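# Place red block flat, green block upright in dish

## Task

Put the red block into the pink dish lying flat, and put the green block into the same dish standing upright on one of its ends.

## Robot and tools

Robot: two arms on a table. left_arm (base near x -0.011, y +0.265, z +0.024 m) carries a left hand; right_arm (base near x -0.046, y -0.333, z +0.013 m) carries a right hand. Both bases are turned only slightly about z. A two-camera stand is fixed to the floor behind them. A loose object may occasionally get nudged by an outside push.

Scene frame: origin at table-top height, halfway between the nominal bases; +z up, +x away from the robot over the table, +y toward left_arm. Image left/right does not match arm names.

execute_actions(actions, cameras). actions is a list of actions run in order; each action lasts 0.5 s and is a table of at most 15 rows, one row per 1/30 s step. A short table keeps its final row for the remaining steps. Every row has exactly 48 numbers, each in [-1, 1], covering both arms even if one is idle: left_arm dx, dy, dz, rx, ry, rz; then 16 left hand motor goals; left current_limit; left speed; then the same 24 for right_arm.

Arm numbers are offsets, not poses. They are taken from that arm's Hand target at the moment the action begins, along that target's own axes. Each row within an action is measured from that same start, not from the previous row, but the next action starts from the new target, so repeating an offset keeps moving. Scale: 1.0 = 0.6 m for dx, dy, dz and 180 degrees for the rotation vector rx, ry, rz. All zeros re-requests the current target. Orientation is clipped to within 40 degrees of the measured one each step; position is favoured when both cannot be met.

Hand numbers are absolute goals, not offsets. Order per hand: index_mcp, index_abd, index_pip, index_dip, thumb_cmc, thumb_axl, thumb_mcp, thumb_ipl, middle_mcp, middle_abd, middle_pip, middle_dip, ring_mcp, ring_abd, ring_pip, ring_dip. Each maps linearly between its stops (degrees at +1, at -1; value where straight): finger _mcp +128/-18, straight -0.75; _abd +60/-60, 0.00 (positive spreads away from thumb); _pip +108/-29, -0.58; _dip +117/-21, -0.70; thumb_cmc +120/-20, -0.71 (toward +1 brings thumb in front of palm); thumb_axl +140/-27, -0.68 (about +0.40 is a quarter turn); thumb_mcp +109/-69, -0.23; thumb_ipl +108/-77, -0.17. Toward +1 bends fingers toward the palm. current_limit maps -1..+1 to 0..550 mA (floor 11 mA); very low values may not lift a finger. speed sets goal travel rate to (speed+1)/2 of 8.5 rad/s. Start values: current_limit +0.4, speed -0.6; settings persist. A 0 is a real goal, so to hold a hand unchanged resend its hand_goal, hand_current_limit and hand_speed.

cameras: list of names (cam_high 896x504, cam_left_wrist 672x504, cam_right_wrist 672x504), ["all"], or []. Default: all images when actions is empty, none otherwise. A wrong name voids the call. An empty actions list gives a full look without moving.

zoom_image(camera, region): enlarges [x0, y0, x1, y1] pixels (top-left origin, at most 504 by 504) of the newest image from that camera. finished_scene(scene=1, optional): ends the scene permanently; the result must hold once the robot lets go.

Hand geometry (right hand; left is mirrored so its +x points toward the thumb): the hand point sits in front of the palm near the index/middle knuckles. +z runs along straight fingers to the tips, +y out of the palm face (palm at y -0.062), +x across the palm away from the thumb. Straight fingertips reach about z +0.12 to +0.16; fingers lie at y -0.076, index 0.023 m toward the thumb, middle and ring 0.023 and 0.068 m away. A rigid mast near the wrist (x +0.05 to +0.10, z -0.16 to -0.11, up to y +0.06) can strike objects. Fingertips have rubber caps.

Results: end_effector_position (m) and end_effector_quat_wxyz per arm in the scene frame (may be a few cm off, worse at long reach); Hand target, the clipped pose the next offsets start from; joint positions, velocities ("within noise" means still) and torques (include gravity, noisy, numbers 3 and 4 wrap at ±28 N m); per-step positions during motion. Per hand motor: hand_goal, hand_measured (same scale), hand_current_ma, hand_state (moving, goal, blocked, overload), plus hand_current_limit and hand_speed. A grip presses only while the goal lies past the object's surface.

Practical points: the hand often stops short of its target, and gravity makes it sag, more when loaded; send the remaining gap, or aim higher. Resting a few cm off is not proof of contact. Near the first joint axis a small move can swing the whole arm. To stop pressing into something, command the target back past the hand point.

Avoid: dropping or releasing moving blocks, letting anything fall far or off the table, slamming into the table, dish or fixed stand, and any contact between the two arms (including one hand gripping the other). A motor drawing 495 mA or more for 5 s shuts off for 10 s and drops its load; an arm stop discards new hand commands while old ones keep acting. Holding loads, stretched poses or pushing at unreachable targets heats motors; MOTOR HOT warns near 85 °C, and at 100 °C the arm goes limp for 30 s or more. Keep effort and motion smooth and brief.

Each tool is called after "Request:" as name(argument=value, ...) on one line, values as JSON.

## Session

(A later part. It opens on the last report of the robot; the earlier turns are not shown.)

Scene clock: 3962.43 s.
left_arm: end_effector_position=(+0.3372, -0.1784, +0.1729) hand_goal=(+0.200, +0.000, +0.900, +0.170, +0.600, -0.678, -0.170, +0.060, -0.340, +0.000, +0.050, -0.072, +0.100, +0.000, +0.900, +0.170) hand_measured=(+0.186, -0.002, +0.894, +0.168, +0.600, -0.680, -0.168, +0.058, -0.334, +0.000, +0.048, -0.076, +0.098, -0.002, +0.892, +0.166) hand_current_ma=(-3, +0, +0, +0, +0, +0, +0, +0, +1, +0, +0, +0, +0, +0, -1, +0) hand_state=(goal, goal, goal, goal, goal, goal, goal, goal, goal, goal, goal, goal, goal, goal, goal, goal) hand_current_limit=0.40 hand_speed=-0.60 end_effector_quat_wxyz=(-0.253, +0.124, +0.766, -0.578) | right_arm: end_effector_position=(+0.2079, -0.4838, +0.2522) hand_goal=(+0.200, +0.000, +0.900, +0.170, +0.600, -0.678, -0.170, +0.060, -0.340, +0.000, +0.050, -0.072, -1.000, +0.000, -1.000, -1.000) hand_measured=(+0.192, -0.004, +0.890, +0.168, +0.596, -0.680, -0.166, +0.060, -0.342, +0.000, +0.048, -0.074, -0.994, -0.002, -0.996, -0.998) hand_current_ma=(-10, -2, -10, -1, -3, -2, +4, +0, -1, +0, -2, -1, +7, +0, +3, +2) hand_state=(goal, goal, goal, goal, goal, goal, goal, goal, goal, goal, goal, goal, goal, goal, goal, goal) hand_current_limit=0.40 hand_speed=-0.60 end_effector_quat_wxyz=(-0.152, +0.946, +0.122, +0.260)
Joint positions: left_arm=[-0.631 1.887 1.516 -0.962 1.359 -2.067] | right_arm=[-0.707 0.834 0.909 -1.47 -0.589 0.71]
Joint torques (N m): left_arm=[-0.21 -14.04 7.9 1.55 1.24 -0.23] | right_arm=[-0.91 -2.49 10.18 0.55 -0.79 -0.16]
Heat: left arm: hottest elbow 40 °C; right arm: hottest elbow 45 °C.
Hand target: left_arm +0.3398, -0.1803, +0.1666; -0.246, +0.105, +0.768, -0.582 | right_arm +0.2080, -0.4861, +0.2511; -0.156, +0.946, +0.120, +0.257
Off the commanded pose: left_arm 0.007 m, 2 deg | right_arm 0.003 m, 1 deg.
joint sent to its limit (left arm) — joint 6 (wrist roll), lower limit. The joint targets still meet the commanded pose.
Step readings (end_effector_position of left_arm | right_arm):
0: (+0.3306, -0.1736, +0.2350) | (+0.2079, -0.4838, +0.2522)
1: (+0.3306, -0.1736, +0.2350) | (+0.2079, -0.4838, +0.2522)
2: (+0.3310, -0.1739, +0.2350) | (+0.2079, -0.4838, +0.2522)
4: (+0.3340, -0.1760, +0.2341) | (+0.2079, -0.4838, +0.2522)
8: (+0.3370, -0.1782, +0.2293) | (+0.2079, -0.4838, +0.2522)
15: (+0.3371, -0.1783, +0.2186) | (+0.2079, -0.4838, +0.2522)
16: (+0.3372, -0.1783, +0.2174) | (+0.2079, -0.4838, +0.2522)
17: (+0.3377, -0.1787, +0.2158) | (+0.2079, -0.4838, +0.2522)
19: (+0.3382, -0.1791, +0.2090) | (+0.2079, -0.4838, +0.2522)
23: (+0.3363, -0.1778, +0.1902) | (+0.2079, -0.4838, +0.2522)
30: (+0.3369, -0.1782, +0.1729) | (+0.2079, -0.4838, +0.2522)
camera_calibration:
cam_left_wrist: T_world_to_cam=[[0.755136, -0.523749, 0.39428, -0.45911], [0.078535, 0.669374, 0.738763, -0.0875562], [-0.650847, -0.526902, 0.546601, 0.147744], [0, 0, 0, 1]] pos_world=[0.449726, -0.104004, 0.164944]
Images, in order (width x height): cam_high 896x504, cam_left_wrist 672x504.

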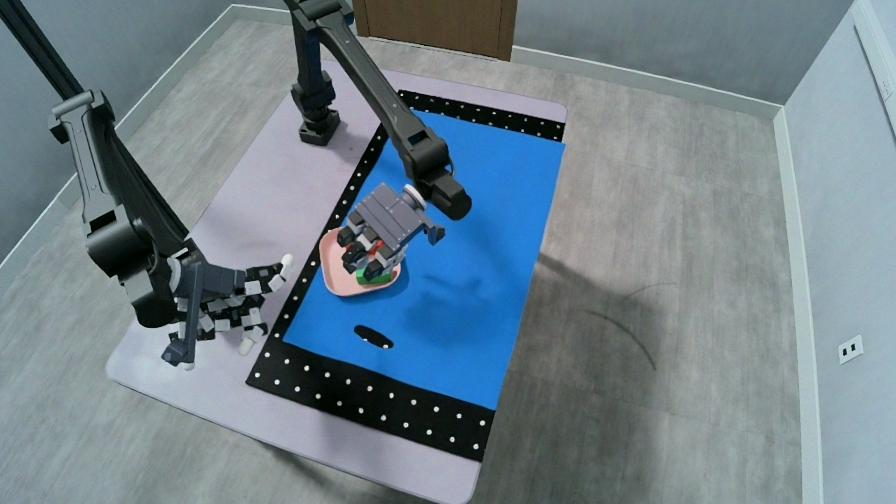

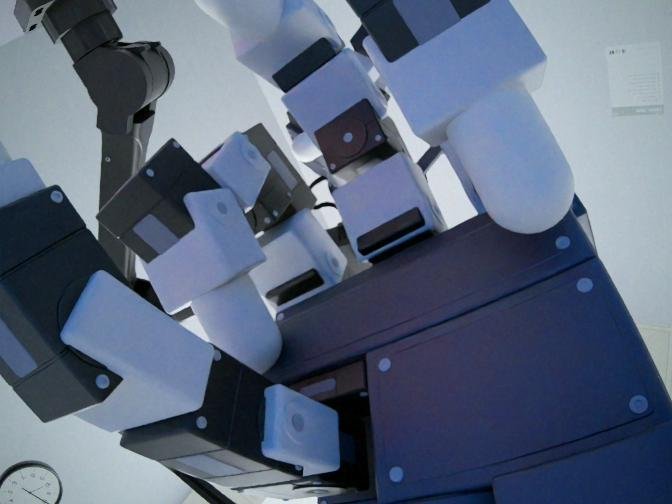

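Request:
execute_actions(actions=[[[-0.0167,0.063,0.0138,0,0,0,0.2,0,0.9,0.17,0.6,-0.678,-0.08,0.06,-0.30,0,0.051,-0.072,-1,0,-1,-1,0.4,-0.6,0,0,0,0,0,0,0.2,0,0.9,0.17,0.6,-0.678,-0.169,0.06,-0.34,0,0.051,-0.072,-1,0,-1,-1,0.4,-0.6]],[[-0.0083,0.0315,0.0069,0,0,0,0.2,0,0.9,0.17,0.6,-0.678,-0.08,0.06,-0.30,0,0.051,-0.072,-1,0,-1,-1,0.4,-0.6,0,0,0,0,0,0,0.2,0,0.9,0.17,0.6,-0.678,-0.169,0.06,-0.34,0,0.051,-0.072,-1,0,-1,-1,0.4,-0.6]]], cameras=["cam_high", "cam_right_wrist"])

Request:
zoom_image(camera="cam_high", region=[310, 200, 430, 320])

Scene clock: 4038.13 s.
left_arm: end_effector_position=(+0.3392, -0.1798, +0.1189) hand_goal=(+0.200, +0.000, +0.900, +0.170, +0.600, -0.678, -0.080, +0.060, -0.300, +0.000, +0.050, -0.072, -1.000, +0.000, -1.000, -1.000) hand_measured=(+0.186, -0.002, +0.894, +0.168, +0.600, -0.680, -0.082, +0.058, -0.296, +0.000, +0.048, -0.076, -0.980, -0.002, -0.992, -0.996) hand_current_ma=(-3, +0, +0, +0, +0, +0, +0, +0, +0, +0, +0, +0, +6, +0, +1, +0) hand_state=(goal, goal, goal, goal, goal, goal, goal, goal, goal, goal, goal, goal, goal, goal, goal, goal) hand_current_limit=0.40 hand_speed=-0.60 end_effector_quat_wxyz=(-0.249, +0.128, +0.765, -0.580) | right_arm: end_effector_position=(+0.2079, -0.4838, +0.2522) hand_goal=(+0.200, +0.000, +0.900, +0.170, +0.600, -0.678, -0.170, +0.060, -0.340, +0.000, +0.050, -0.072, -1.000, +0.000, -1.000, -1.000) hand_measured=(+0.192, -0.004, +0.890, +0.168, +0.596, -0.680, -0.166, +0.060, -0.342, +0.000, +0.048, -0.074, -0.994, -0.002, -0.996, -0.998) hand_current_ma=(-10, -2, -10, -1, -3, -2, +4, +0, -1, +0, -2, -1, +7, +0, +3, +2) hand_state=(goal, goal, goal, goal, goal, goal, goal, goal, goal, goal, goal, goal, goal, goal, goal, goal) hand_current_limit=0.40 hand_speed=-0.60 end_effector_quat_wxyz=(-0.152, +0.946, +0.122, +0.260)
Joint positions: left_arm=[-0.631 1.946 1.453 -0.827 1.359 -2.067] | right_arm=[-0.707 0.834 0.909 -1.47 -0.589 0.71]
Joint torques (N m): left_arm=[-0.38 -14.27 7.16 1.62 1.29 -0.2] | right_arm=[-1.38 -2.61 10.41 0.58 -0.78 -0.14]
Heat: left arm: hottest elbow 36 °C; right arm: hottest elbow 44 °C.
Hand target: left_arm +0.3393, -0.1805, +0.1067; -0.246, +0.105, +0.768, -0.582 | right_arm +0.2080, -0.4861, +0.2511; -0.156, +0.946, +0.120, +0.257
Off the commanded pose: left_arm 0.012 m, 3 deg | right_arm 0.003 m, 1 deg.
joint sent to its limit (left arm) — joint 6 (wrist roll), lower limit. The joint targets still meet the commanded pose.
Step readings (end_effector_position of left_arm | right_arm):
0: (+0.3372, -0.1784, +0.1729) | (+0.2079, -0.4838, +0.2522)
1: (+0.3373, -0.1785, +0.1729) | (+0.2079, -0.4838, +0.2522)
2: (+0.3379, -0.1789, +0.1718) | (+0.2079, -0.4838, +0.2522)
4: (+0.3392, -0.1798, +0.1671) | (+0.2079, -0.4838, +0.2522)
8: (+0.3380, -0.1790, +0.1516) | (+0.2079, -0.4838, +0.2522)
15: (+0.3374, -0.1786, +0.1341) | (+0.2079, -0.4838, +0.2522)
16: (+0.3376, -0.1787, +0.1341) | (+0.2079, -0.4838, +0.2522)
17: (+0.3380, -0.1790, +0.1338) | (+0.2079, -0.4838, +0.2522)
19: (+0.3393, -0.1799, +0.1322) | (+0.2079, -0.4838, +0.2522)
23: (+0.3396, -0.1801, +0.1267) | (+0.2079, -0.4838, +0.2522)
30: (+0.3391, -0.1797, +0.1191) | (+0.2079, -0.4838, +0.2522)
camera_calibration:
cam_right_wrist: T_world_to_cam=[[-0.44285, -0.698464, -0.562167, -0.0667307], [-0.855129, 0.140557, 0.498997, 0.072472], [-0.269516, 0.701706, -0.659523, 0.682027], [0, 0, 0, 1]] pos_world=[0.216238, -0.535378, 0.376135]
Images, in order (width x height): cam_high 896x504, cam_right_wrist 672x504.

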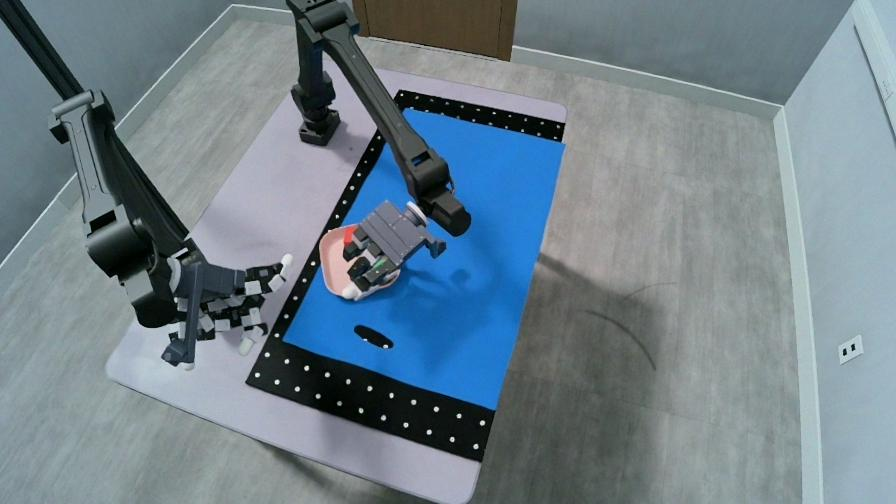

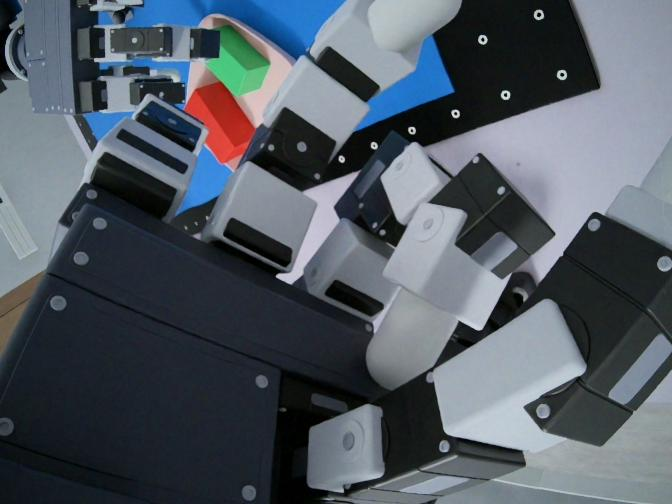

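Scaled by 4.200.

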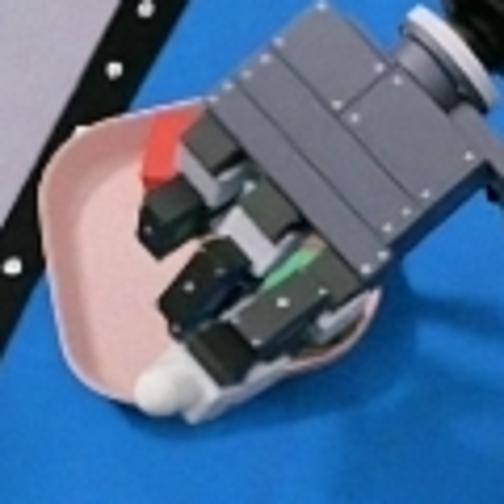

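Request:
zoom_image(camera="cam_right_wrist", region=[140, 0, 320, 140])

Scaled by 2.800 from the camera's 672x504 image, which has a finer 960x720 frame.

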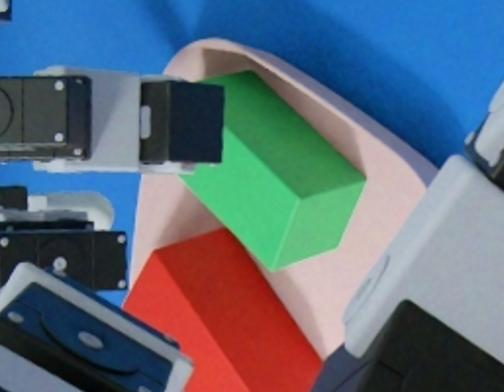

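Request:
zoom_image(camera="cam_high", region=[340, 240, 410, 310])

Scaled by 7.200.

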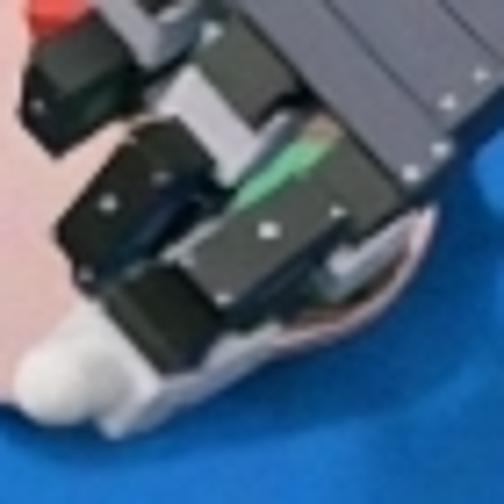

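Request:
execute_actions(actions=[[[-0.027,0.0282,0,0,0,0,0.2,0,0.9,0.17,0.6,-0.678,-0.08,0.06,-0.30,0,0.051,-0.072,-1,0,-1,-1,0.4,-0.6,0,0,0,0,0,0,0.2,0,0.9,0.17,0.6,-0.678,-0.169,0.06,-0.34,0,0.051,-0.072,-1,0,-1,-1,0.4,-0.6]]], cameras=["cam_high", "cam_right_wrist"])

Request:
zoom_image(camera="cam_right_wrist", region=[140, 0, 320, 140])

Request:
zoom_image(camera="cam_high", region=[340, 240, 410, 310])

Scene clock: 4105.50 s.
left_arm: end_effector_position=(+0.3415, -0.1815, +0.0901) hand_goal=(+0.200, +0.000, +0.900, +0.170, +0.600, -0.678, -0.080, +0.060, -0.300, +0.000, +0.050, -0.072, -1.000, +0.000, -1.000, -1.000) hand_measured=(+0.186, -0.002, +0.894, +0.168, +0.600, -0.680, -0.082, +0.058, -0.296, +0.000, +0.048, -0.076, -0.982, -0.002, -0.994, -0.996) hand_current_ma=(-3, +0, +0, +0, +0, +0, +0, +0, +0, +0, +0, +0, +6, +0, +1, +0) hand_state=(goal, goal, goal, goal, goal, goal, goal, goal, goal, goal, goal, goal, goal, goal, goal, goal) hand_current_limit=0.40 hand_speed=-0.60 end_effector_quat_wxyz=(-0.257, +0.120, +0.767, -0.576) | right_arm: end_effector_position=(+0.2079, -0.4838, +0.2522) hand_goal=(+0.200, +0.000, +0.900, +0.170, +0.600, -0.678, -0.170, +0.060, -0.340, +0.000, +0.050, -0.072, -1.000, +0.000, -1.000, -1.000) hand_measured=(+0.192, -0.004, +0.890, +0.168, +0.596, -0.680, -0.166, +0.060, -0.342, +0.000, +0.048, -0.074, -0.994, -0.002, -0.996, -0.998) hand_current_ma=(-10, -2, -10, -1, -3, -2, +4, +0, -1, +0, -2, -1, +7, +0, +3, +2) hand_state=(goal, goal, goal, goal, goal, goal, goal, goal, goal, goal, goal, goal, goal, goal, goal, goal) hand_current_limit=0.40 hand_speed=-0.60 end_effector_quat_wxyz=(-0.152, +0.946, +0.122, +0.260)
Joint positions: left_arm=[-0.631 1.999 1.453 -0.796 1.359 -2.067] | right_arm=[-0.707 0.834 0.909 -1.47 -0.589 0.71]
Joint torques (N m): left_arm=[0.38 -15.15 8.28 1.46 1.33 -0.18] | right_arm=[-0.73 -1.38 10.21 0.68 -0.83 -0.16]
Heat: left arm: hottest elbow 36 °C; right arm: hottest elbow 44 °C.
Hand target: left_arm +0.3511, -0.1827, +0.0865; -0.246, +0.105, +0.768, -0.582 | right_arm +0.2080, -0.4861, +0.2511; -0.156, +0.946, +0.120, +0.257
Off the commanded pose: left_arm 0.010 m, 2 deg | right_arm 0.003 m, 1 deg.
joint sent to its limit (left arm) — joint 6 (wrist roll), lower limit. The joint targets still meet the commanded pose.
Step readings (end_effector_position of left_arm | right_arm):
0: (+0.3392, -0.1798, +0.1189) | (+0.2079, -0.4838, +0.2522)
1: (+0.3392, -0.1799, +0.1189) | (+0.2079, -0.4838, +0.2522)
2: (+0.3396, -0.1801, +0.1182) | (+0.2079, -0.4838, +0.2522)
4: (+0.3410, -0.1812, +0.1157) | (+0.2079, -0.4838, +0.2522)
8: (+0.3421, -0.1820, +0.1032) | (+0.2079, -0.4838, +0.2522)
15: (+0.3414, -0.1814, +0.0901) | (+0.2079, -0.4838, +0.2522)
camera_calibration:
cam_right_wrist: T_world_to_cam=[[-0.44285, -0.698464, -0.562167, -0.0667307], [-0.855129, 0.140557, 0.498997, 0.072472], [-0.269516, 0.701706, -0.659523, 0.682027], [0, 0, 0, 1]] pos_world=[0.216238, -0.535378, 0.376135]
Images, in order (width x height): cam_high 896x504, cam_right_wrist 672x504.

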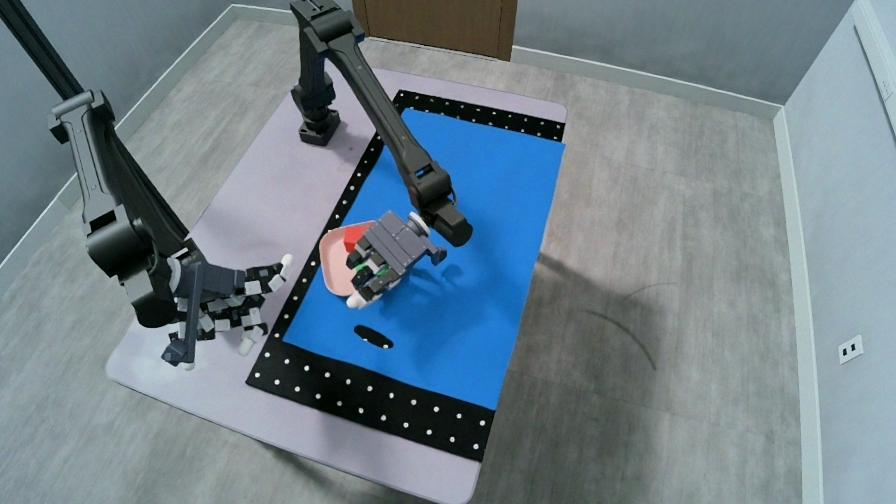

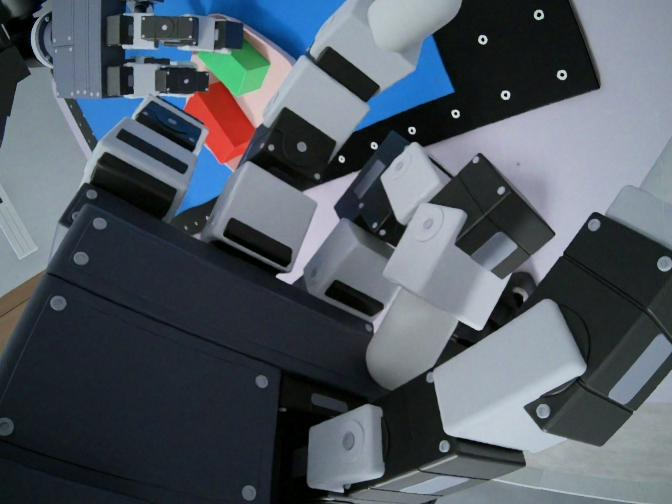

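Scaled by 2.800 from the camera's 672x504 image, which has a finer 960x720 frame.

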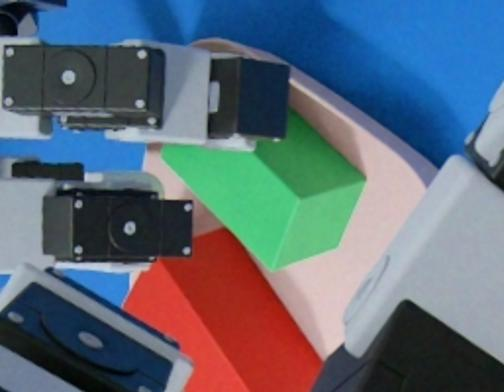

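Scaled by 7.200.

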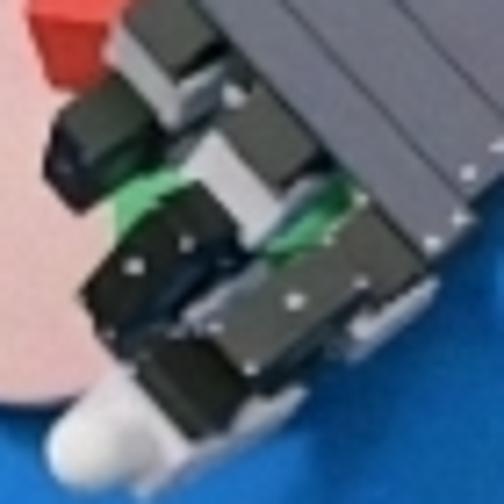

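Request:
execute_actions(actions=[[[-0.0138,0.025,-0.0023,0,0,0,0.2,0,0.9,0.17,0.6,-0.678,-0.08,0.06,-0.30,0,0.051,-0.072,-1,0,-1,-1,0.4,-0.6,0,0,0,0,0,0,0.2,0,0.9,0.17,0.6,-0.678,-0.169,0.06,-0.34,0,0.051,-0.072,-1,0,-1,-1,0.4,-0.6]]], cameras=["cam_high", "cam_right_wrist"])

Request:
zoom_image(camera="cam_right_wrist", region=[140, 0, 320, 140])

Request:
zoom_image(camera="cam_high", region=[340, 240, 410, 310])

Scene clock: 4152.20 s.
left_arm: end_effector_position=(+0.3476, -0.1815, +0.0785) hand_goal=(+0.200, +0.000, +0.900, +0.170, +0.600, -0.678, -0.080, +0.060, -0.300, +0.000, +0.050, -0.072, -1.000, +0.000, -1.000, -1.000) hand_measured=(+0.186, -0.002, +0.894, +0.168, +0.600, -0.680, -0.082, +0.058, -0.296, +0.000, +0.048, -0.076, -0.982, -0.002, -0.994, -0.996) hand_current_ma=(-3, +0, +0, +0, +0, +0, +0, +0, +0, +0, +0, +0, +6, +0, +1, +0) hand_state=(goal, goal, goal, goal, goal, goal, goal, goal, goal, goal, goal, goal, goal, goal, goal, goal) hand_current_limit=0.40 hand_speed=-0.60 end_effector_quat_wxyz=(-0.252, +0.121, +0.767, -0.578) | right_arm: end_effector_position=(+0.2079, -0.4838, +0.2522) hand_goal=(+0.200, +0.000, +0.900, +0.170, +0.600, -0.678, -0.170, +0.060, -0.340, +0.000, +0.050, -0.072, -1.000, +0.000, -1.000, -1.000) hand_measured=(+0.192, -0.004, +0.890, +0.168, +0.596, -0.680, -0.166, +0.060, -0.342, +0.000, +0.048, -0.074, -0.994, -0.002, -0.996, -0.998) hand_current_ma=(-10, -2, -10, -1, -3, -2, +4, +0, -1, +0, -2, -1, +7, +0, +3, +2) hand_state=(goal, goal, goal, goal, goal, goal, goal, goal, goal, goal, goal, goal, goal, goal, goal, goal) hand_current_limit=0.40 hand_speed=-0.60 end_effector_quat_wxyz=(-0.152, +0.946, +0.122, +0.260)
Joint positions: left_arm=[-0.625 2.02 1.453 -0.766 1.359 -2.067] | right_arm=[-0.707 0.834 0.909 -1.47 -0.589 0.71]
Joint torques (N m): left_arm=[0.44 -14.97 7.91 1.52 1.34 -0.19] | right_arm=[-1.49 -2.26 10.28 0.47 -0.84 -0.19]
Heat: left arm: hottest elbow 37 °C; right arm: hottest elbow 44 °C.
Hand target: left_arm +0.3569, -0.1808, +0.0705; -0.246, +0.105, +0.768, -0.582 | right_arm +0.2080, -0.4861, +0.2511; -0.156, +0.946, +0.120, +0.257
Off the commanded pose: left_arm 0.012 m, 2 deg | right_arm 0.003 m, 1 deg.
joint sent to its limit (left arm) — joint 6 (wrist roll), lower limit. The joint targets still meet the commanded pose.
Step readings (end_effector_position of left_arm | right_arm):
0: (+0.3415, -0.1815, +0.0901) | (+0.2079, -0.4838, +0.2522)
1: (+0.3415, -0.1815, +0.0901) | (+0.2079, -0.4838, +0.2522)
2: (+0.3419, -0.1818, +0.0901) | (+0.2079, -0.4838, +0.2522)
4: (+0.3442, -0.1821, +0.0893) | (+0.2079, -0.4838, +0.2522)
8: (+0.3471, -0.1822, +0.0850) | (+0.2079, -0.4838, +0.2522)
15: (+0.3476, -0.1815, +0.0785) | (+0.2079, -0.4838, +0.2522)
camera_calibration:
cam_right_wrist: T_world_to_cam=[[-0.44285, -0.698464, -0.562167, -0.0667307], [-0.855129, 0.140557, 0.498997, 0.072472], [-0.269516, 0.701706, -0.659523, 0.682027], [0, 0, 0, 1]] pos_world=[0.216238, -0.535378, 0.376135]
Images, in order (width x height): cam_high 896x504, cam_right_wrist 672x504.

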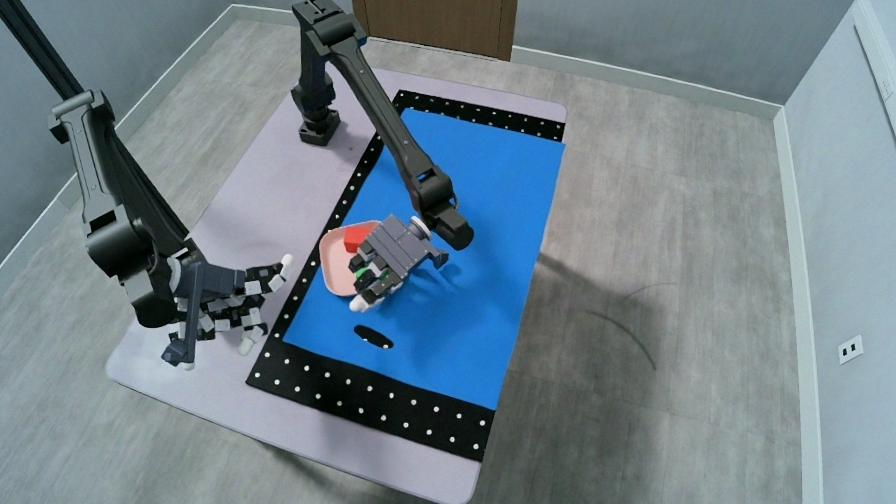

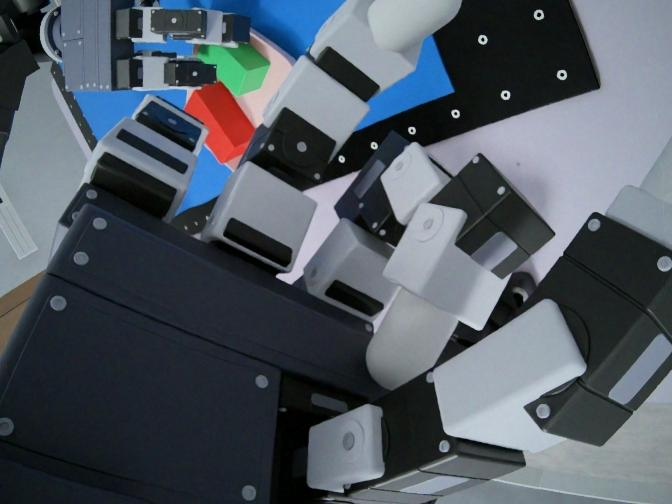

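Scaled by 2.800 from the camera's 672x504 image, which has a finer 960x720 frame.

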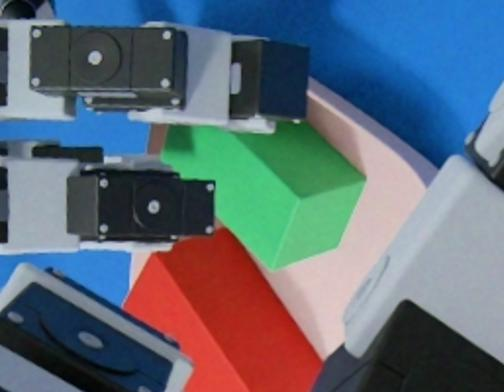

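Scaled by 7.200.

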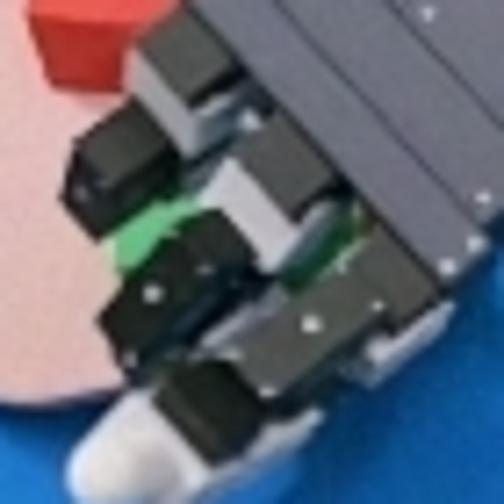

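Request:
execute_actions(actions=[[[0,0,0,0,0,0,0.2,0,0.9,0.17,0.6,-0.678,-0.02,0.06,-0.16,0,0.051,-0.072,-1,0,-1,-1,0.4,-0.85,0,0,0,0,0,0,0.2,0,0.9,0.17,0.6,-0.678,-0.169,0.06,-0.34,0,0.051,-0.072,-1,0,-1,-1,0.4,-0.6]],[[0,0,0,0,0,0,0.2,0,0.9,0.17,0.6,-0.678,0.04,0.06,-0.06,0,0.051,-0.072,-1,0,-1,-1,0.4,-0.85,0,0,0,0,0,0,0.2,0,0.9,0.17,0.6,-0.678,-0.169,0.06,-0.34,0,0.051,-0.072,-1,0,-1,-1,0.4,-0.6]],[[0,0,0,0,0,0,0.2,0,0.9,0.17,0.6,-0.678,0.04,0.06,-0.06,0,0.051,-0.072,-1,0,-1,-1,0.4,-0.85,0,0,0,0,0,0,0.2,0,0.9,0.17,0.6,-0.678,-0.169,0.06,-0.34,0,0.051,-0.072,-1,0,-1,-1,0.4,-0.6]]], cameras=["cam_high", "cam_right_wrist"])

Request:
zoom_image(camera="cam_right_wrist", region=[140, 0, 320, 140])

Scene clock: 4168.57 s.
left_arm: end_effector_position=(+0.3475, -0.1816, +0.0786) hand_goal=(+0.200, +0.000, +0.900, +0.170, +0.600, -0.678, +0.040, +0.060, -0.060, +0.000, +0.050, -0.072, -1.000, +0.000, -1.000, -1.000) hand_measured=(+0.186, -0.002, +0.894, +0.168, +0.574, -0.684, -0.030, +0.044, -0.160, +0.014, +0.018, -0.080, -0.982, -0.002, -0.994, -0.996) hand_current_ma=(-3, +0, +0, +0, -11, -1, -121, -7, -162, +2, -14, -1, +6, +0, +1, +0) hand_state=(goal, goal, goal, goal, blocked, goal, blocked, goal, blocked, goal, blocked, goal, goal, goal, goal, goal) hand_current_limit=0.40 hand_speed=-0.85 end_effector_quat_wxyz=(-0.252, +0.121, +0.766, -0.579) | right_arm: end_effector_position=(+0.2079, -0.4838, +0.2522) hand_goal=(+0.200, +0.000, +0.900, +0.170, +0.600, -0.678, -0.170, +0.060, -0.340, +0.000, +0.050, -0.072, -1.000, +0.000, -1.000, -1.000) hand_measured=(+0.192, -0.004, +0.890, +0.168, +0.596, -0.680, -0.166, +0.060, -0.342, +0.000, +0.048, -0.074, -0.994, -0.002, -0.996, -0.998) hand_current_ma=(-10, -2, -10, -1, -3, -2, +4, +0, -1, +0, -2, -1, +7, +0, +3, +2) hand_state=(goal, goal, goal, goal, goal, goal, goal, goal, goal, goal, goal, goal, goal, goal, goal, goal) hand_current_limit=0.40 hand_speed=-0.60 end_effector_quat_wxyz=(-0.152, +0.946, +0.122, +0.260)
Joint positions: left_arm=[-0.625 2.02 1.453 -0.766 1.36 -2.067] | right_arm=[-0.707 0.834 0.909 -1.47 -0.589 0.71]
Joint torques (N m): left_arm=[0.56 -14.1 7.99 1.52 1.29 -0.19] | right_arm=[-1.03 -1.79 10.14 0.69 -0.82 -0.2]
Heat: left arm: hottest elbow 37 °C; right arm: hottest elbow 44 °C.
Hand target: left_arm +0.3569, -0.1808, +0.0706; -0.246, +0.105, +0.768, -0.582 | right_arm +0.2080, -0.4861, +0.2511; -0.156, +0.946, +0.120, +0.257
Off the commanded pose: left_arm 0.012 m, 2 deg | right_arm 0.003 m, 1 deg.
joint sent to its limit (left arm) — joint 6 (wrist roll), lower limit. The joint targets still meet the commanded pose.
Step readings (end_effector_position of left_arm | right_arm):
0: (+0.3476, -0.1815, +0.0785) | (+0.2079, -0.4838, +0.2522)
1: (+0.3476, -0.1815, +0.0785) | (+0.2079, -0.4838, +0.2522)
2: (+0.3476, -0.1815, +0.0785) | (+0.2079, -0.4838, +0.2522)
4: (+0.3476, -0.1815, +0.0785) | (+0.2079, -0.4838, +0.2522)
8: (+0.3476, -0.1815, +0.0785) | (+0.2079, -0.4838, +0.2522)
15: (+0.3476, -0.1815, +0.0785) | (+0.2079, -0.4838, +0.2522)
16: (+0.3476, -0.1815, +0.0785) | (+0.2079, -0.4838, +0.2522)
17: (+0.3476, -0.1816, +0.0786) | (+0.2079, -0.4838, +0.2522)
19: (+0.3475, -0.1816, +0.0786) | (+0.2079, -0.4838, +0.2522)
23: (+0.3475, -0.1816, +0.0786) | (+0.2079, -0.4838, +0.2522)
30: (+0.3475, -0.1816, +0.0786) | (+0.2079, -0.4838, +0.2522)
31: (+0.3475, -0.1816, +0.0786) | (+0.2079, -0.4838, +0.2522)
32: (+0.3475, -0.1816, +0.0786) | (+0.2079, -0.4838, +0.2522)
34: (+0.3475, -0.1816, +0.0786) | (+0.2079, -0.4838, +0.2522)
38: (+0.3475, -0.1816, +0.0786) | (+0.2079, -0.4838, +0.2522)
45: (+0.3475, -0.1816, +0.0786) | (+0.2079, -0.4838, +0.2522)
camera_calibration:
cam_right_wrist: T_world_to_cam=[[-0.44285, -0.698464, -0.562167, -0.0667307], [-0.855129, 0.140557, 0.498997, 0.072472], [-0.269516, 0.701706, -0.659523, 0.682027], [0, 0, 0, 1]] pos_world=[0.216238, -0.535378, 0.376135]
Images, in order (width x height): cam_high 896x504, cam_right_wrist 672x504.

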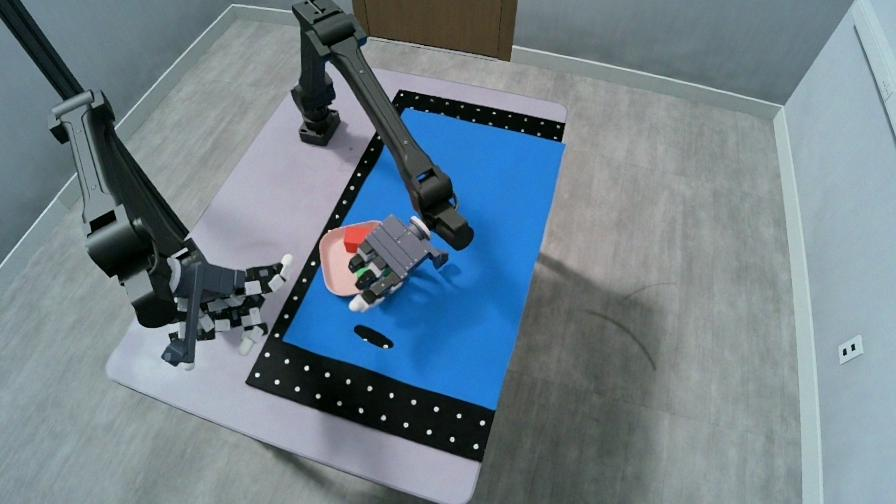

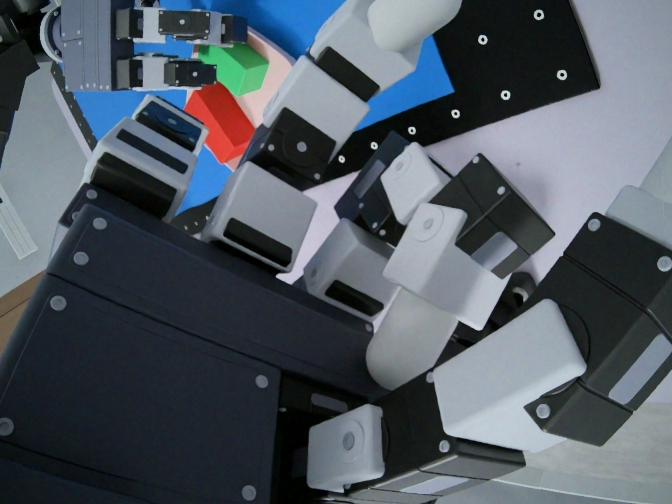

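Scaled by 2.800 from the camera's 672x504 image, which has a finer 960x720 frame.

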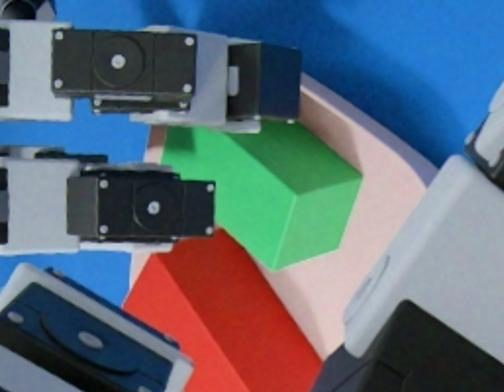

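Request:
execute_actions(actions=[[[0.0125,-0.0473,-0.0104,0,0,0,0.2,0,0.9,0.17,0.6,-0.678,0.06,0.06,-0.04,0,0.051,-0.072,-1,0,-1,-1,0.4,-0.85,0,0,0,0,0,0,0.2,0,0.9,0.17,0.6,-0.678,-0.169,0.06,-0.34,0,0.051,-0.072,-1,0,-1,-1,0.4,-0.6]],[[0.0125,-0.0473,-0.0104,0,0,0,0.2,0,0.9,0.17,0.6,-0.678,0.06,0.06,-0.04,0,0.051,-0.072,-1,0,-1,-1,0.4,-0.85,0,0,0,0,0,0,0.2,0,0.9,0.17,0.6,-0.678,-0.169,0.06,-0.34,0,0.051,-0.072,-1,0,-1,-1,0.4,-0.6]]], cameras=["cam_high", "cam_right_wrist"])

Request:
zoom_image(camera="cam_right_wrist", region=[140, 0, 320, 140])

Request:
zoom_image(camera="cam_high", region=[320, 200, 440, 320])

Scene clock: 4190.70 s.
left_arm: end_effector_position=(+0.3402, -0.1758, +0.1033) hand_goal=(+0.200, +0.000, +0.900, +0.170, +0.600, -0.678, +0.060, +0.060, -0.040, +0.000, +0.050, -0.072, -1.000, +0.000, -1.000, -1.000) hand_measured=(+0.186, -0.002, +0.894, +0.168, +0.562, -0.690, -0.010, +0.042, -0.138, +0.024, +0.012, -0.088, -0.982, -0.002, -0.994, -0.996) hand_current_ma=(-3, +0, +0, +0, -23, -3, -123, -10, -156, +6, -22, -4, +6, +0, +1, +0) hand_state=(goal, goal, goal, goal, blocked, goal, blocked, goal, blocked, blocked, blocked, goal, goal, goal, goal, goal) hand_current_limit=0.40 hand_speed=-0.85 end_effector_quat_wxyz=(-0.271, +0.103, +0.770, -0.569) | right_arm: end_effector_position=(+0.2079, -0.4838, +0.2522) hand_goal=(+0.200, +0.000, +0.900, +0.170, +0.600, -0.678, -0.170, +0.060, -0.340, +0.000, +0.050, -0.072, -1.000, +0.000, -1.000, -1.000) hand_measured=(+0.192, -0.004, +0.890, +0.168, +0.596, -0.680, -0.166, +0.060, -0.342, +0.000, +0.048, -0.074, -0.994, -0.002, -0.996, -0.998) hand_current_ma=(-10, -2, -10, -1, -3, -2, +4, +0, -1, +0, -2, -1, +7, +0, +3, +2) hand_state=(goal, goal, goal, goal, goal, goal, goal, goal, goal, goal, goal, goal, goal, goal, goal, goal) hand_current_limit=0.40 hand_speed=-0.60 end_effector_quat_wxyz=(-0.152, +0.946, +0.122, +0.260)
Joint positions: left_arm=[-0.624 1.99 1.474 -0.873 1.36 -2.067] | right_arm=[-0.707 0.834 0.909 -1.47 -0.589 0.71]
Joint torques (N m): left_arm=[1.32 -17.96 10.06 0.68 1.32 -0.2] | right_arm=[-1.26 -1.96 10.09 0.47 -0.86 -0.18]
Heat: left arm: hottest elbow 36 °C; right arm: hottest elbow 44 °C.
Hand target: left_arm +0.3575, -0.1806, +0.1306; -0.246, +0.105, +0.768, -0.582 | right_arm +0.2080, -0.4861, +0.2511; -0.156, +0.946, +0.120, +0.257
Off the commanded pose: left_arm 0.033 m, 3 deg | right_arm 0.003 m, 1 deg.
joint sent to its limit (left arm) — joint 6 (wrist roll), lower limit. The joint targets still meet the commanded pose.
Step readings (end_effector_position of left_arm | right_arm):
0: (+0.3475, -0.1816, +0.0786) | (+0.2079, -0.4838, +0.2522)
1: (+0.3475, -0.1816, +0.0786) | (+0.2079, -0.4838, +0.2522)
2: (+0.3475, -0.1815, +0.0787) | (+0.2079, -0.4838, +0.2522)
4: (+0.3461, -0.1806, +0.0788) | (+0.2079, -0.4838, +0.2522)
8: (+0.3430, -0.1781, +0.0793) | (+0.2079, -0.4838, +0.2522)
15: (+0.3417, -0.1771, +0.0795) | (+0.2079, -0.4838, +0.2522)
16: (+0.3416, -0.1771, +0.0796) | (+0.2079, -0.4838, +0.2522)
17: (+0.3409, -0.1766, +0.0800) | (+0.2079, -0.4838, +0.2522)
19: (+0.3389, -0.1752, +0.0818) | (+0.2079, -0.4838, +0.2522)
23: (+0.3376, -0.1740, +0.0894) | (+0.2079, -0.4838, +0.2522)
30: (+0.3398, -0.1756, +0.1023) | (+0.2079, -0.4838, +0.2522)
camera_calibration:
cam_right_wrist: T_world_to_cam=[[-0.44285, -0.698464, -0.562167, -0.0667307], [-0.855129, 0.140557, 0.498997, 0.072472], [-0.269516, 0.701706, -0.659523, 0.682027], [0, 0, 0, 1]] pos_world=[0.216238, -0.535378, 0.376135]
Images, in order (width x height): cam_high 896x504, cam_right_wrist 672x504.

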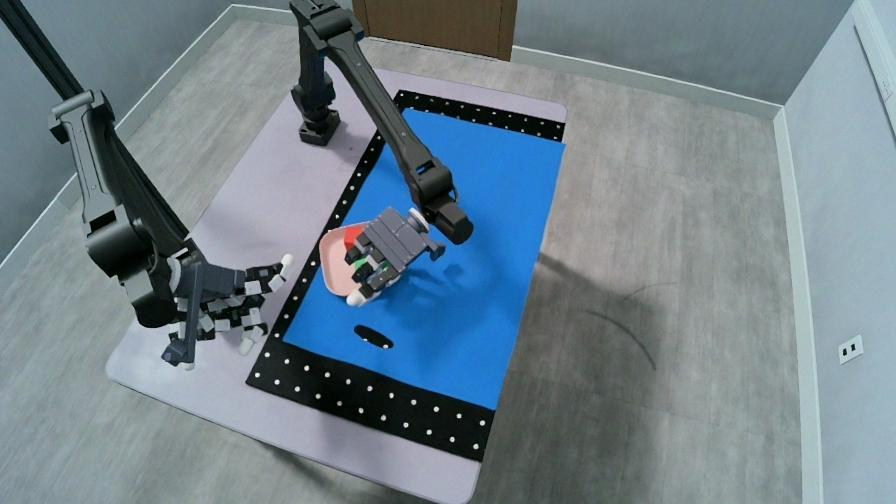

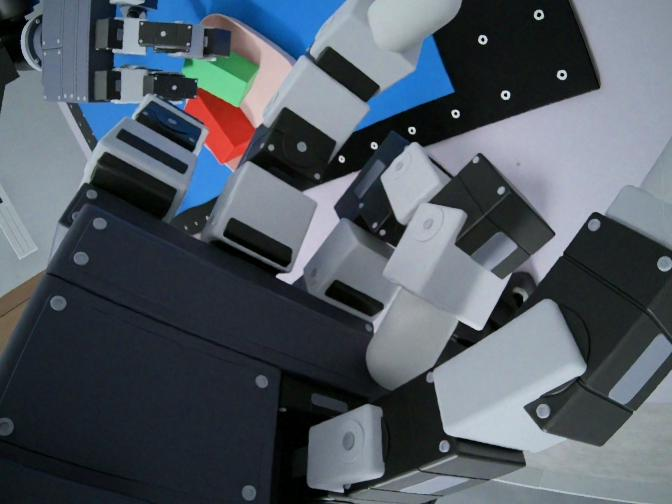

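Scaled by 2.800 from the camera's 672x504 image, which has a finer 960x720 frame.

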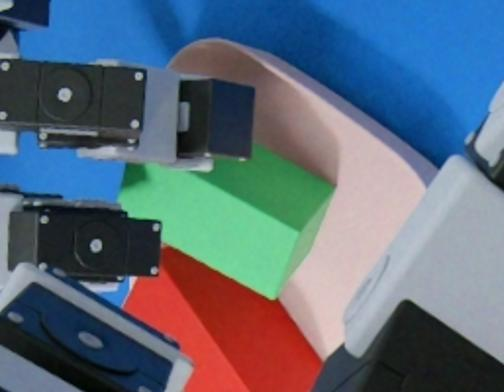

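Scaled by 4.200.

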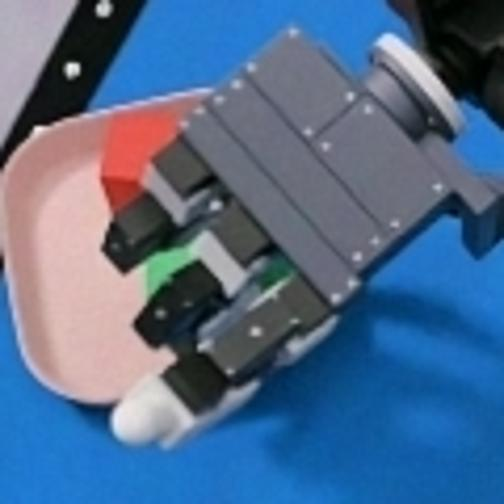

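Request:
execute_actions(actions=[[[0.0055,0.0082,0.0104,-0.0626,-0.0271,0.0478,0.2,0,0.9,0.17,0.6,-0.678,0.06,0.06,-0.04,0,0.051,-0.072,-1,0,-1,-1,0.4,-0.85,0,0,0,0,0,0,0.2,0,0.9,0.17,0.6,-0.678,-0.169,0.06,-0.34,0,0.051,-0.072,-1,0,-1,-1,0.4,-0.6]],[[0.0074,0.0051,0.0111,-0.0626,-0.0271,0.0478,0.2,0,0.9,0.17,0.6,-0.678,0.06,0.06,-0.04,0,0.051,-0.072,-1,0,-1,-1,0.4,-0.85,0,0,0,0,0,0,0.2,0,0.9,0.17,0.6,-0.678,-0.169,0.06,-0.34,0,0.051,-0.072,-1,0,-1,-1,0.4,-0.6]],[[0.0089,0.0016,0.0111,-0.0626,-0.0271,0.0478,0.2,0,0.9,0.17,0.6,-0.678,0.06,0.06,-0.04,0,0.051,-0.072,-1,0,-1,-1,0.4,-0.85,0,0,0,0,0,0,0.2,0,0.9,0.17,0.6,-0.678,-0.169,0.06,-0.34,0,0.051,-0.072,-1,0,-1,-1,0.4,-0.6]]], cameras=["cam_high", "cam_right_wrist"])

Request:
zoom_image(camera="cam_right_wrist", region=[140, 0, 320, 140])

Request:
zoom_image(camera="cam_high", region=[320, 200, 440, 320])

Scene clock: 4298.87 s.
left_arm: end_effector_position=(+0.3314, -0.1838, +0.1002) hand_goal=(+0.200, +0.000, +0.900, +0.170, +0.600, -0.678, +0.060, +0.060, -0.040, +0.000, +0.050, -0.072, -1.000, +0.000, -1.000, -1.000) hand_measured=(+0.186, -0.002, +0.894, +0.168, +0.538, -0.700, +0.008, +0.040, -0.112, +0.030, +0.016, -0.084, -0.988, -0.002, -0.994, -0.996) hand_current_ma=(-3, +0, +0, +0, -60, -11, -68, -10, -87, +11, -17, -2, +2, +0, +0, +0) hand_state=(goal, goal, goal, goal, blocked, blocked, blocked, goal, blocked, blocked, blocked, goal, goal, goal, goal, goal) hand_current_limit=0.40 hand_speed=-0.85 end_effector_quat_wxyz=(+0.005, +0.253, +0.892, -0.375) | right_arm: end_effector_position=(+0.2079, -0.4838, +0.2522) hand_goal=(+0.200, +0.000, +0.900, +0.170, +0.600, -0.678, -0.170, +0.060, -0.340, +0.000, +0.050, -0.072, -1.000, +0.000, -1.000, -1.000) hand_measured=(+0.192, -0.004, +0.890, +0.168, +0.596, -0.680, -0.166, +0.060, -0.342, +0.000, +0.048, -0.074, -0.994, -0.002, -0.996, -0.998) hand_current_ma=(-10, -2, -10, -1, -3, -2, +4, +0, -1, +0, -2, -1, +7, +0, +3, +2) hand_state=(goal, goal, goal, goal, goal, goal, goal, goal, goal, goal, goal, goal, goal, goal, goal, goal) hand_current_limit=0.40 hand_speed=-0.60 end_effector_quat_wxyz=(-0.152, +0.946, +0.122, +0.260)
Joint positions: left_arm=[-0.842 1.736 1.288 -0.641 0.626 -2.011] | right_arm=[-0.707 0.834 0.909 -1.47 -0.589 0.71]
Joint torques (N m): left_arm=[-0.15 -15.62 7.94 2.48 0.35 0.15] | right_arm=[-0.79 -1.03 10.26 0.83 -0.84 -0.17]
Heat: left arm: hottest elbow 39 °C; right arm: hottest elbow 43 °C.
Hand target: left_arm +0.3378, -0.1874, +0.1152; +0.026, +0.264, +0.884, -0.384 | right_arm +0.2080, -0.4861, +0.2511; -0.156, +0.946, +0.120, +0.257
Off the commanded pose: left_arm 0.017 m, 3 deg | right_arm 0.003 m, 1 deg.
Step readings (end_effector_position of left_arm | right_arm):
0: (+0.3401, -0.1758, +0.1033) | (+0.2079, -0.4838, +0.2522)
1: (+0.3404, -0.1756, +0.1029) | (+0.2079, -0.4838, +0.2522)
2: (+0.3433, -0.1736, +0.0992) | (+0.2079, -0.4838, +0.2522)
4: (+0.3502, -0.1701, +0.0924) | (+0.2079, -0.4838, +0.2522)
8: (+0.3561, -0.1697, +0.1002) | (+0.2079, -0.4838, +0.2522)
15: (+0.3548, -0.1797, +0.1216) | (+0.2079, -0.4838, +0.2522)
16: (+0.3544, -0.1802, +0.1212) | (+0.2079, -0.4838, +0.2522)
17: (+0.3565, -0.1788, +0.1167) | (+0.2079, -0.4838, +0.2522)
19: (+0.3587, -0.1734, +0.1067) | (+0.2079, -0.4838, +0.2522)
23: (+0.3522, -0.1722, +0.1056) | (+0.2079, -0.4838, +0.2522)
30: (+0.3397, -0.1829, +0.1083) | (+0.2079, -0.4838, +0.2522)
31: (+0.3400, -0.1825, +0.1073) | (+0.2079, -0.4838, +0.2522)
32: (+0.3439, -0.1799, +0.1042) | (+0.2079, -0.4838, +0.2522)
34: (+0.3503, -0.1733, +0.0977) | (+0.2079, -0.4838, +0.2522)
38: (+0.3447, -0.1712, +0.0971) | (+0.2079, -0.4838, +0.2522)
45: (+0.3313, -0.1848, +0.1018) | (+0.2079, -0.4838, +0.2522)
camera_calibration:
cam_right_wrist: T_world_to_cam=[[-0.44285, -0.698464, -0.562167, -0.0667307], [-0.855129, 0.140557, 0.498997, 0.072472], [-0.269516, 0.701706, -0.659523, 0.682027], [0, 0, 0, 1]] pos_world=[0.216238, -0.535378, 0.376135]
Images, in order (width x height): cam_high 896x504, cam_right_wrist 672x504.

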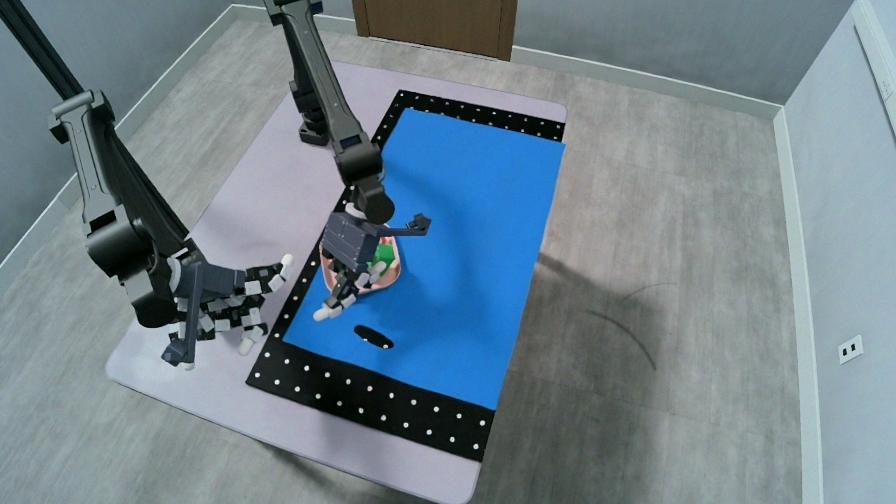

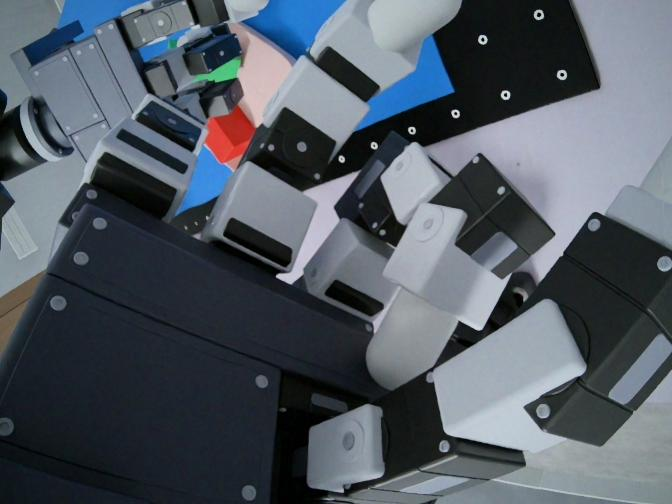

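Scaled by 2.800 from the camera's 672x504 image, which has a finer 960x720 frame.

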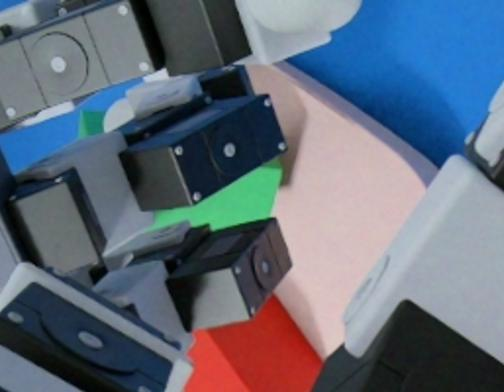

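Scaled by 4.200.

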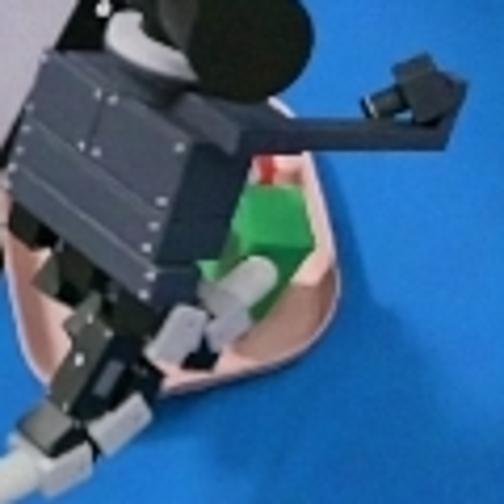

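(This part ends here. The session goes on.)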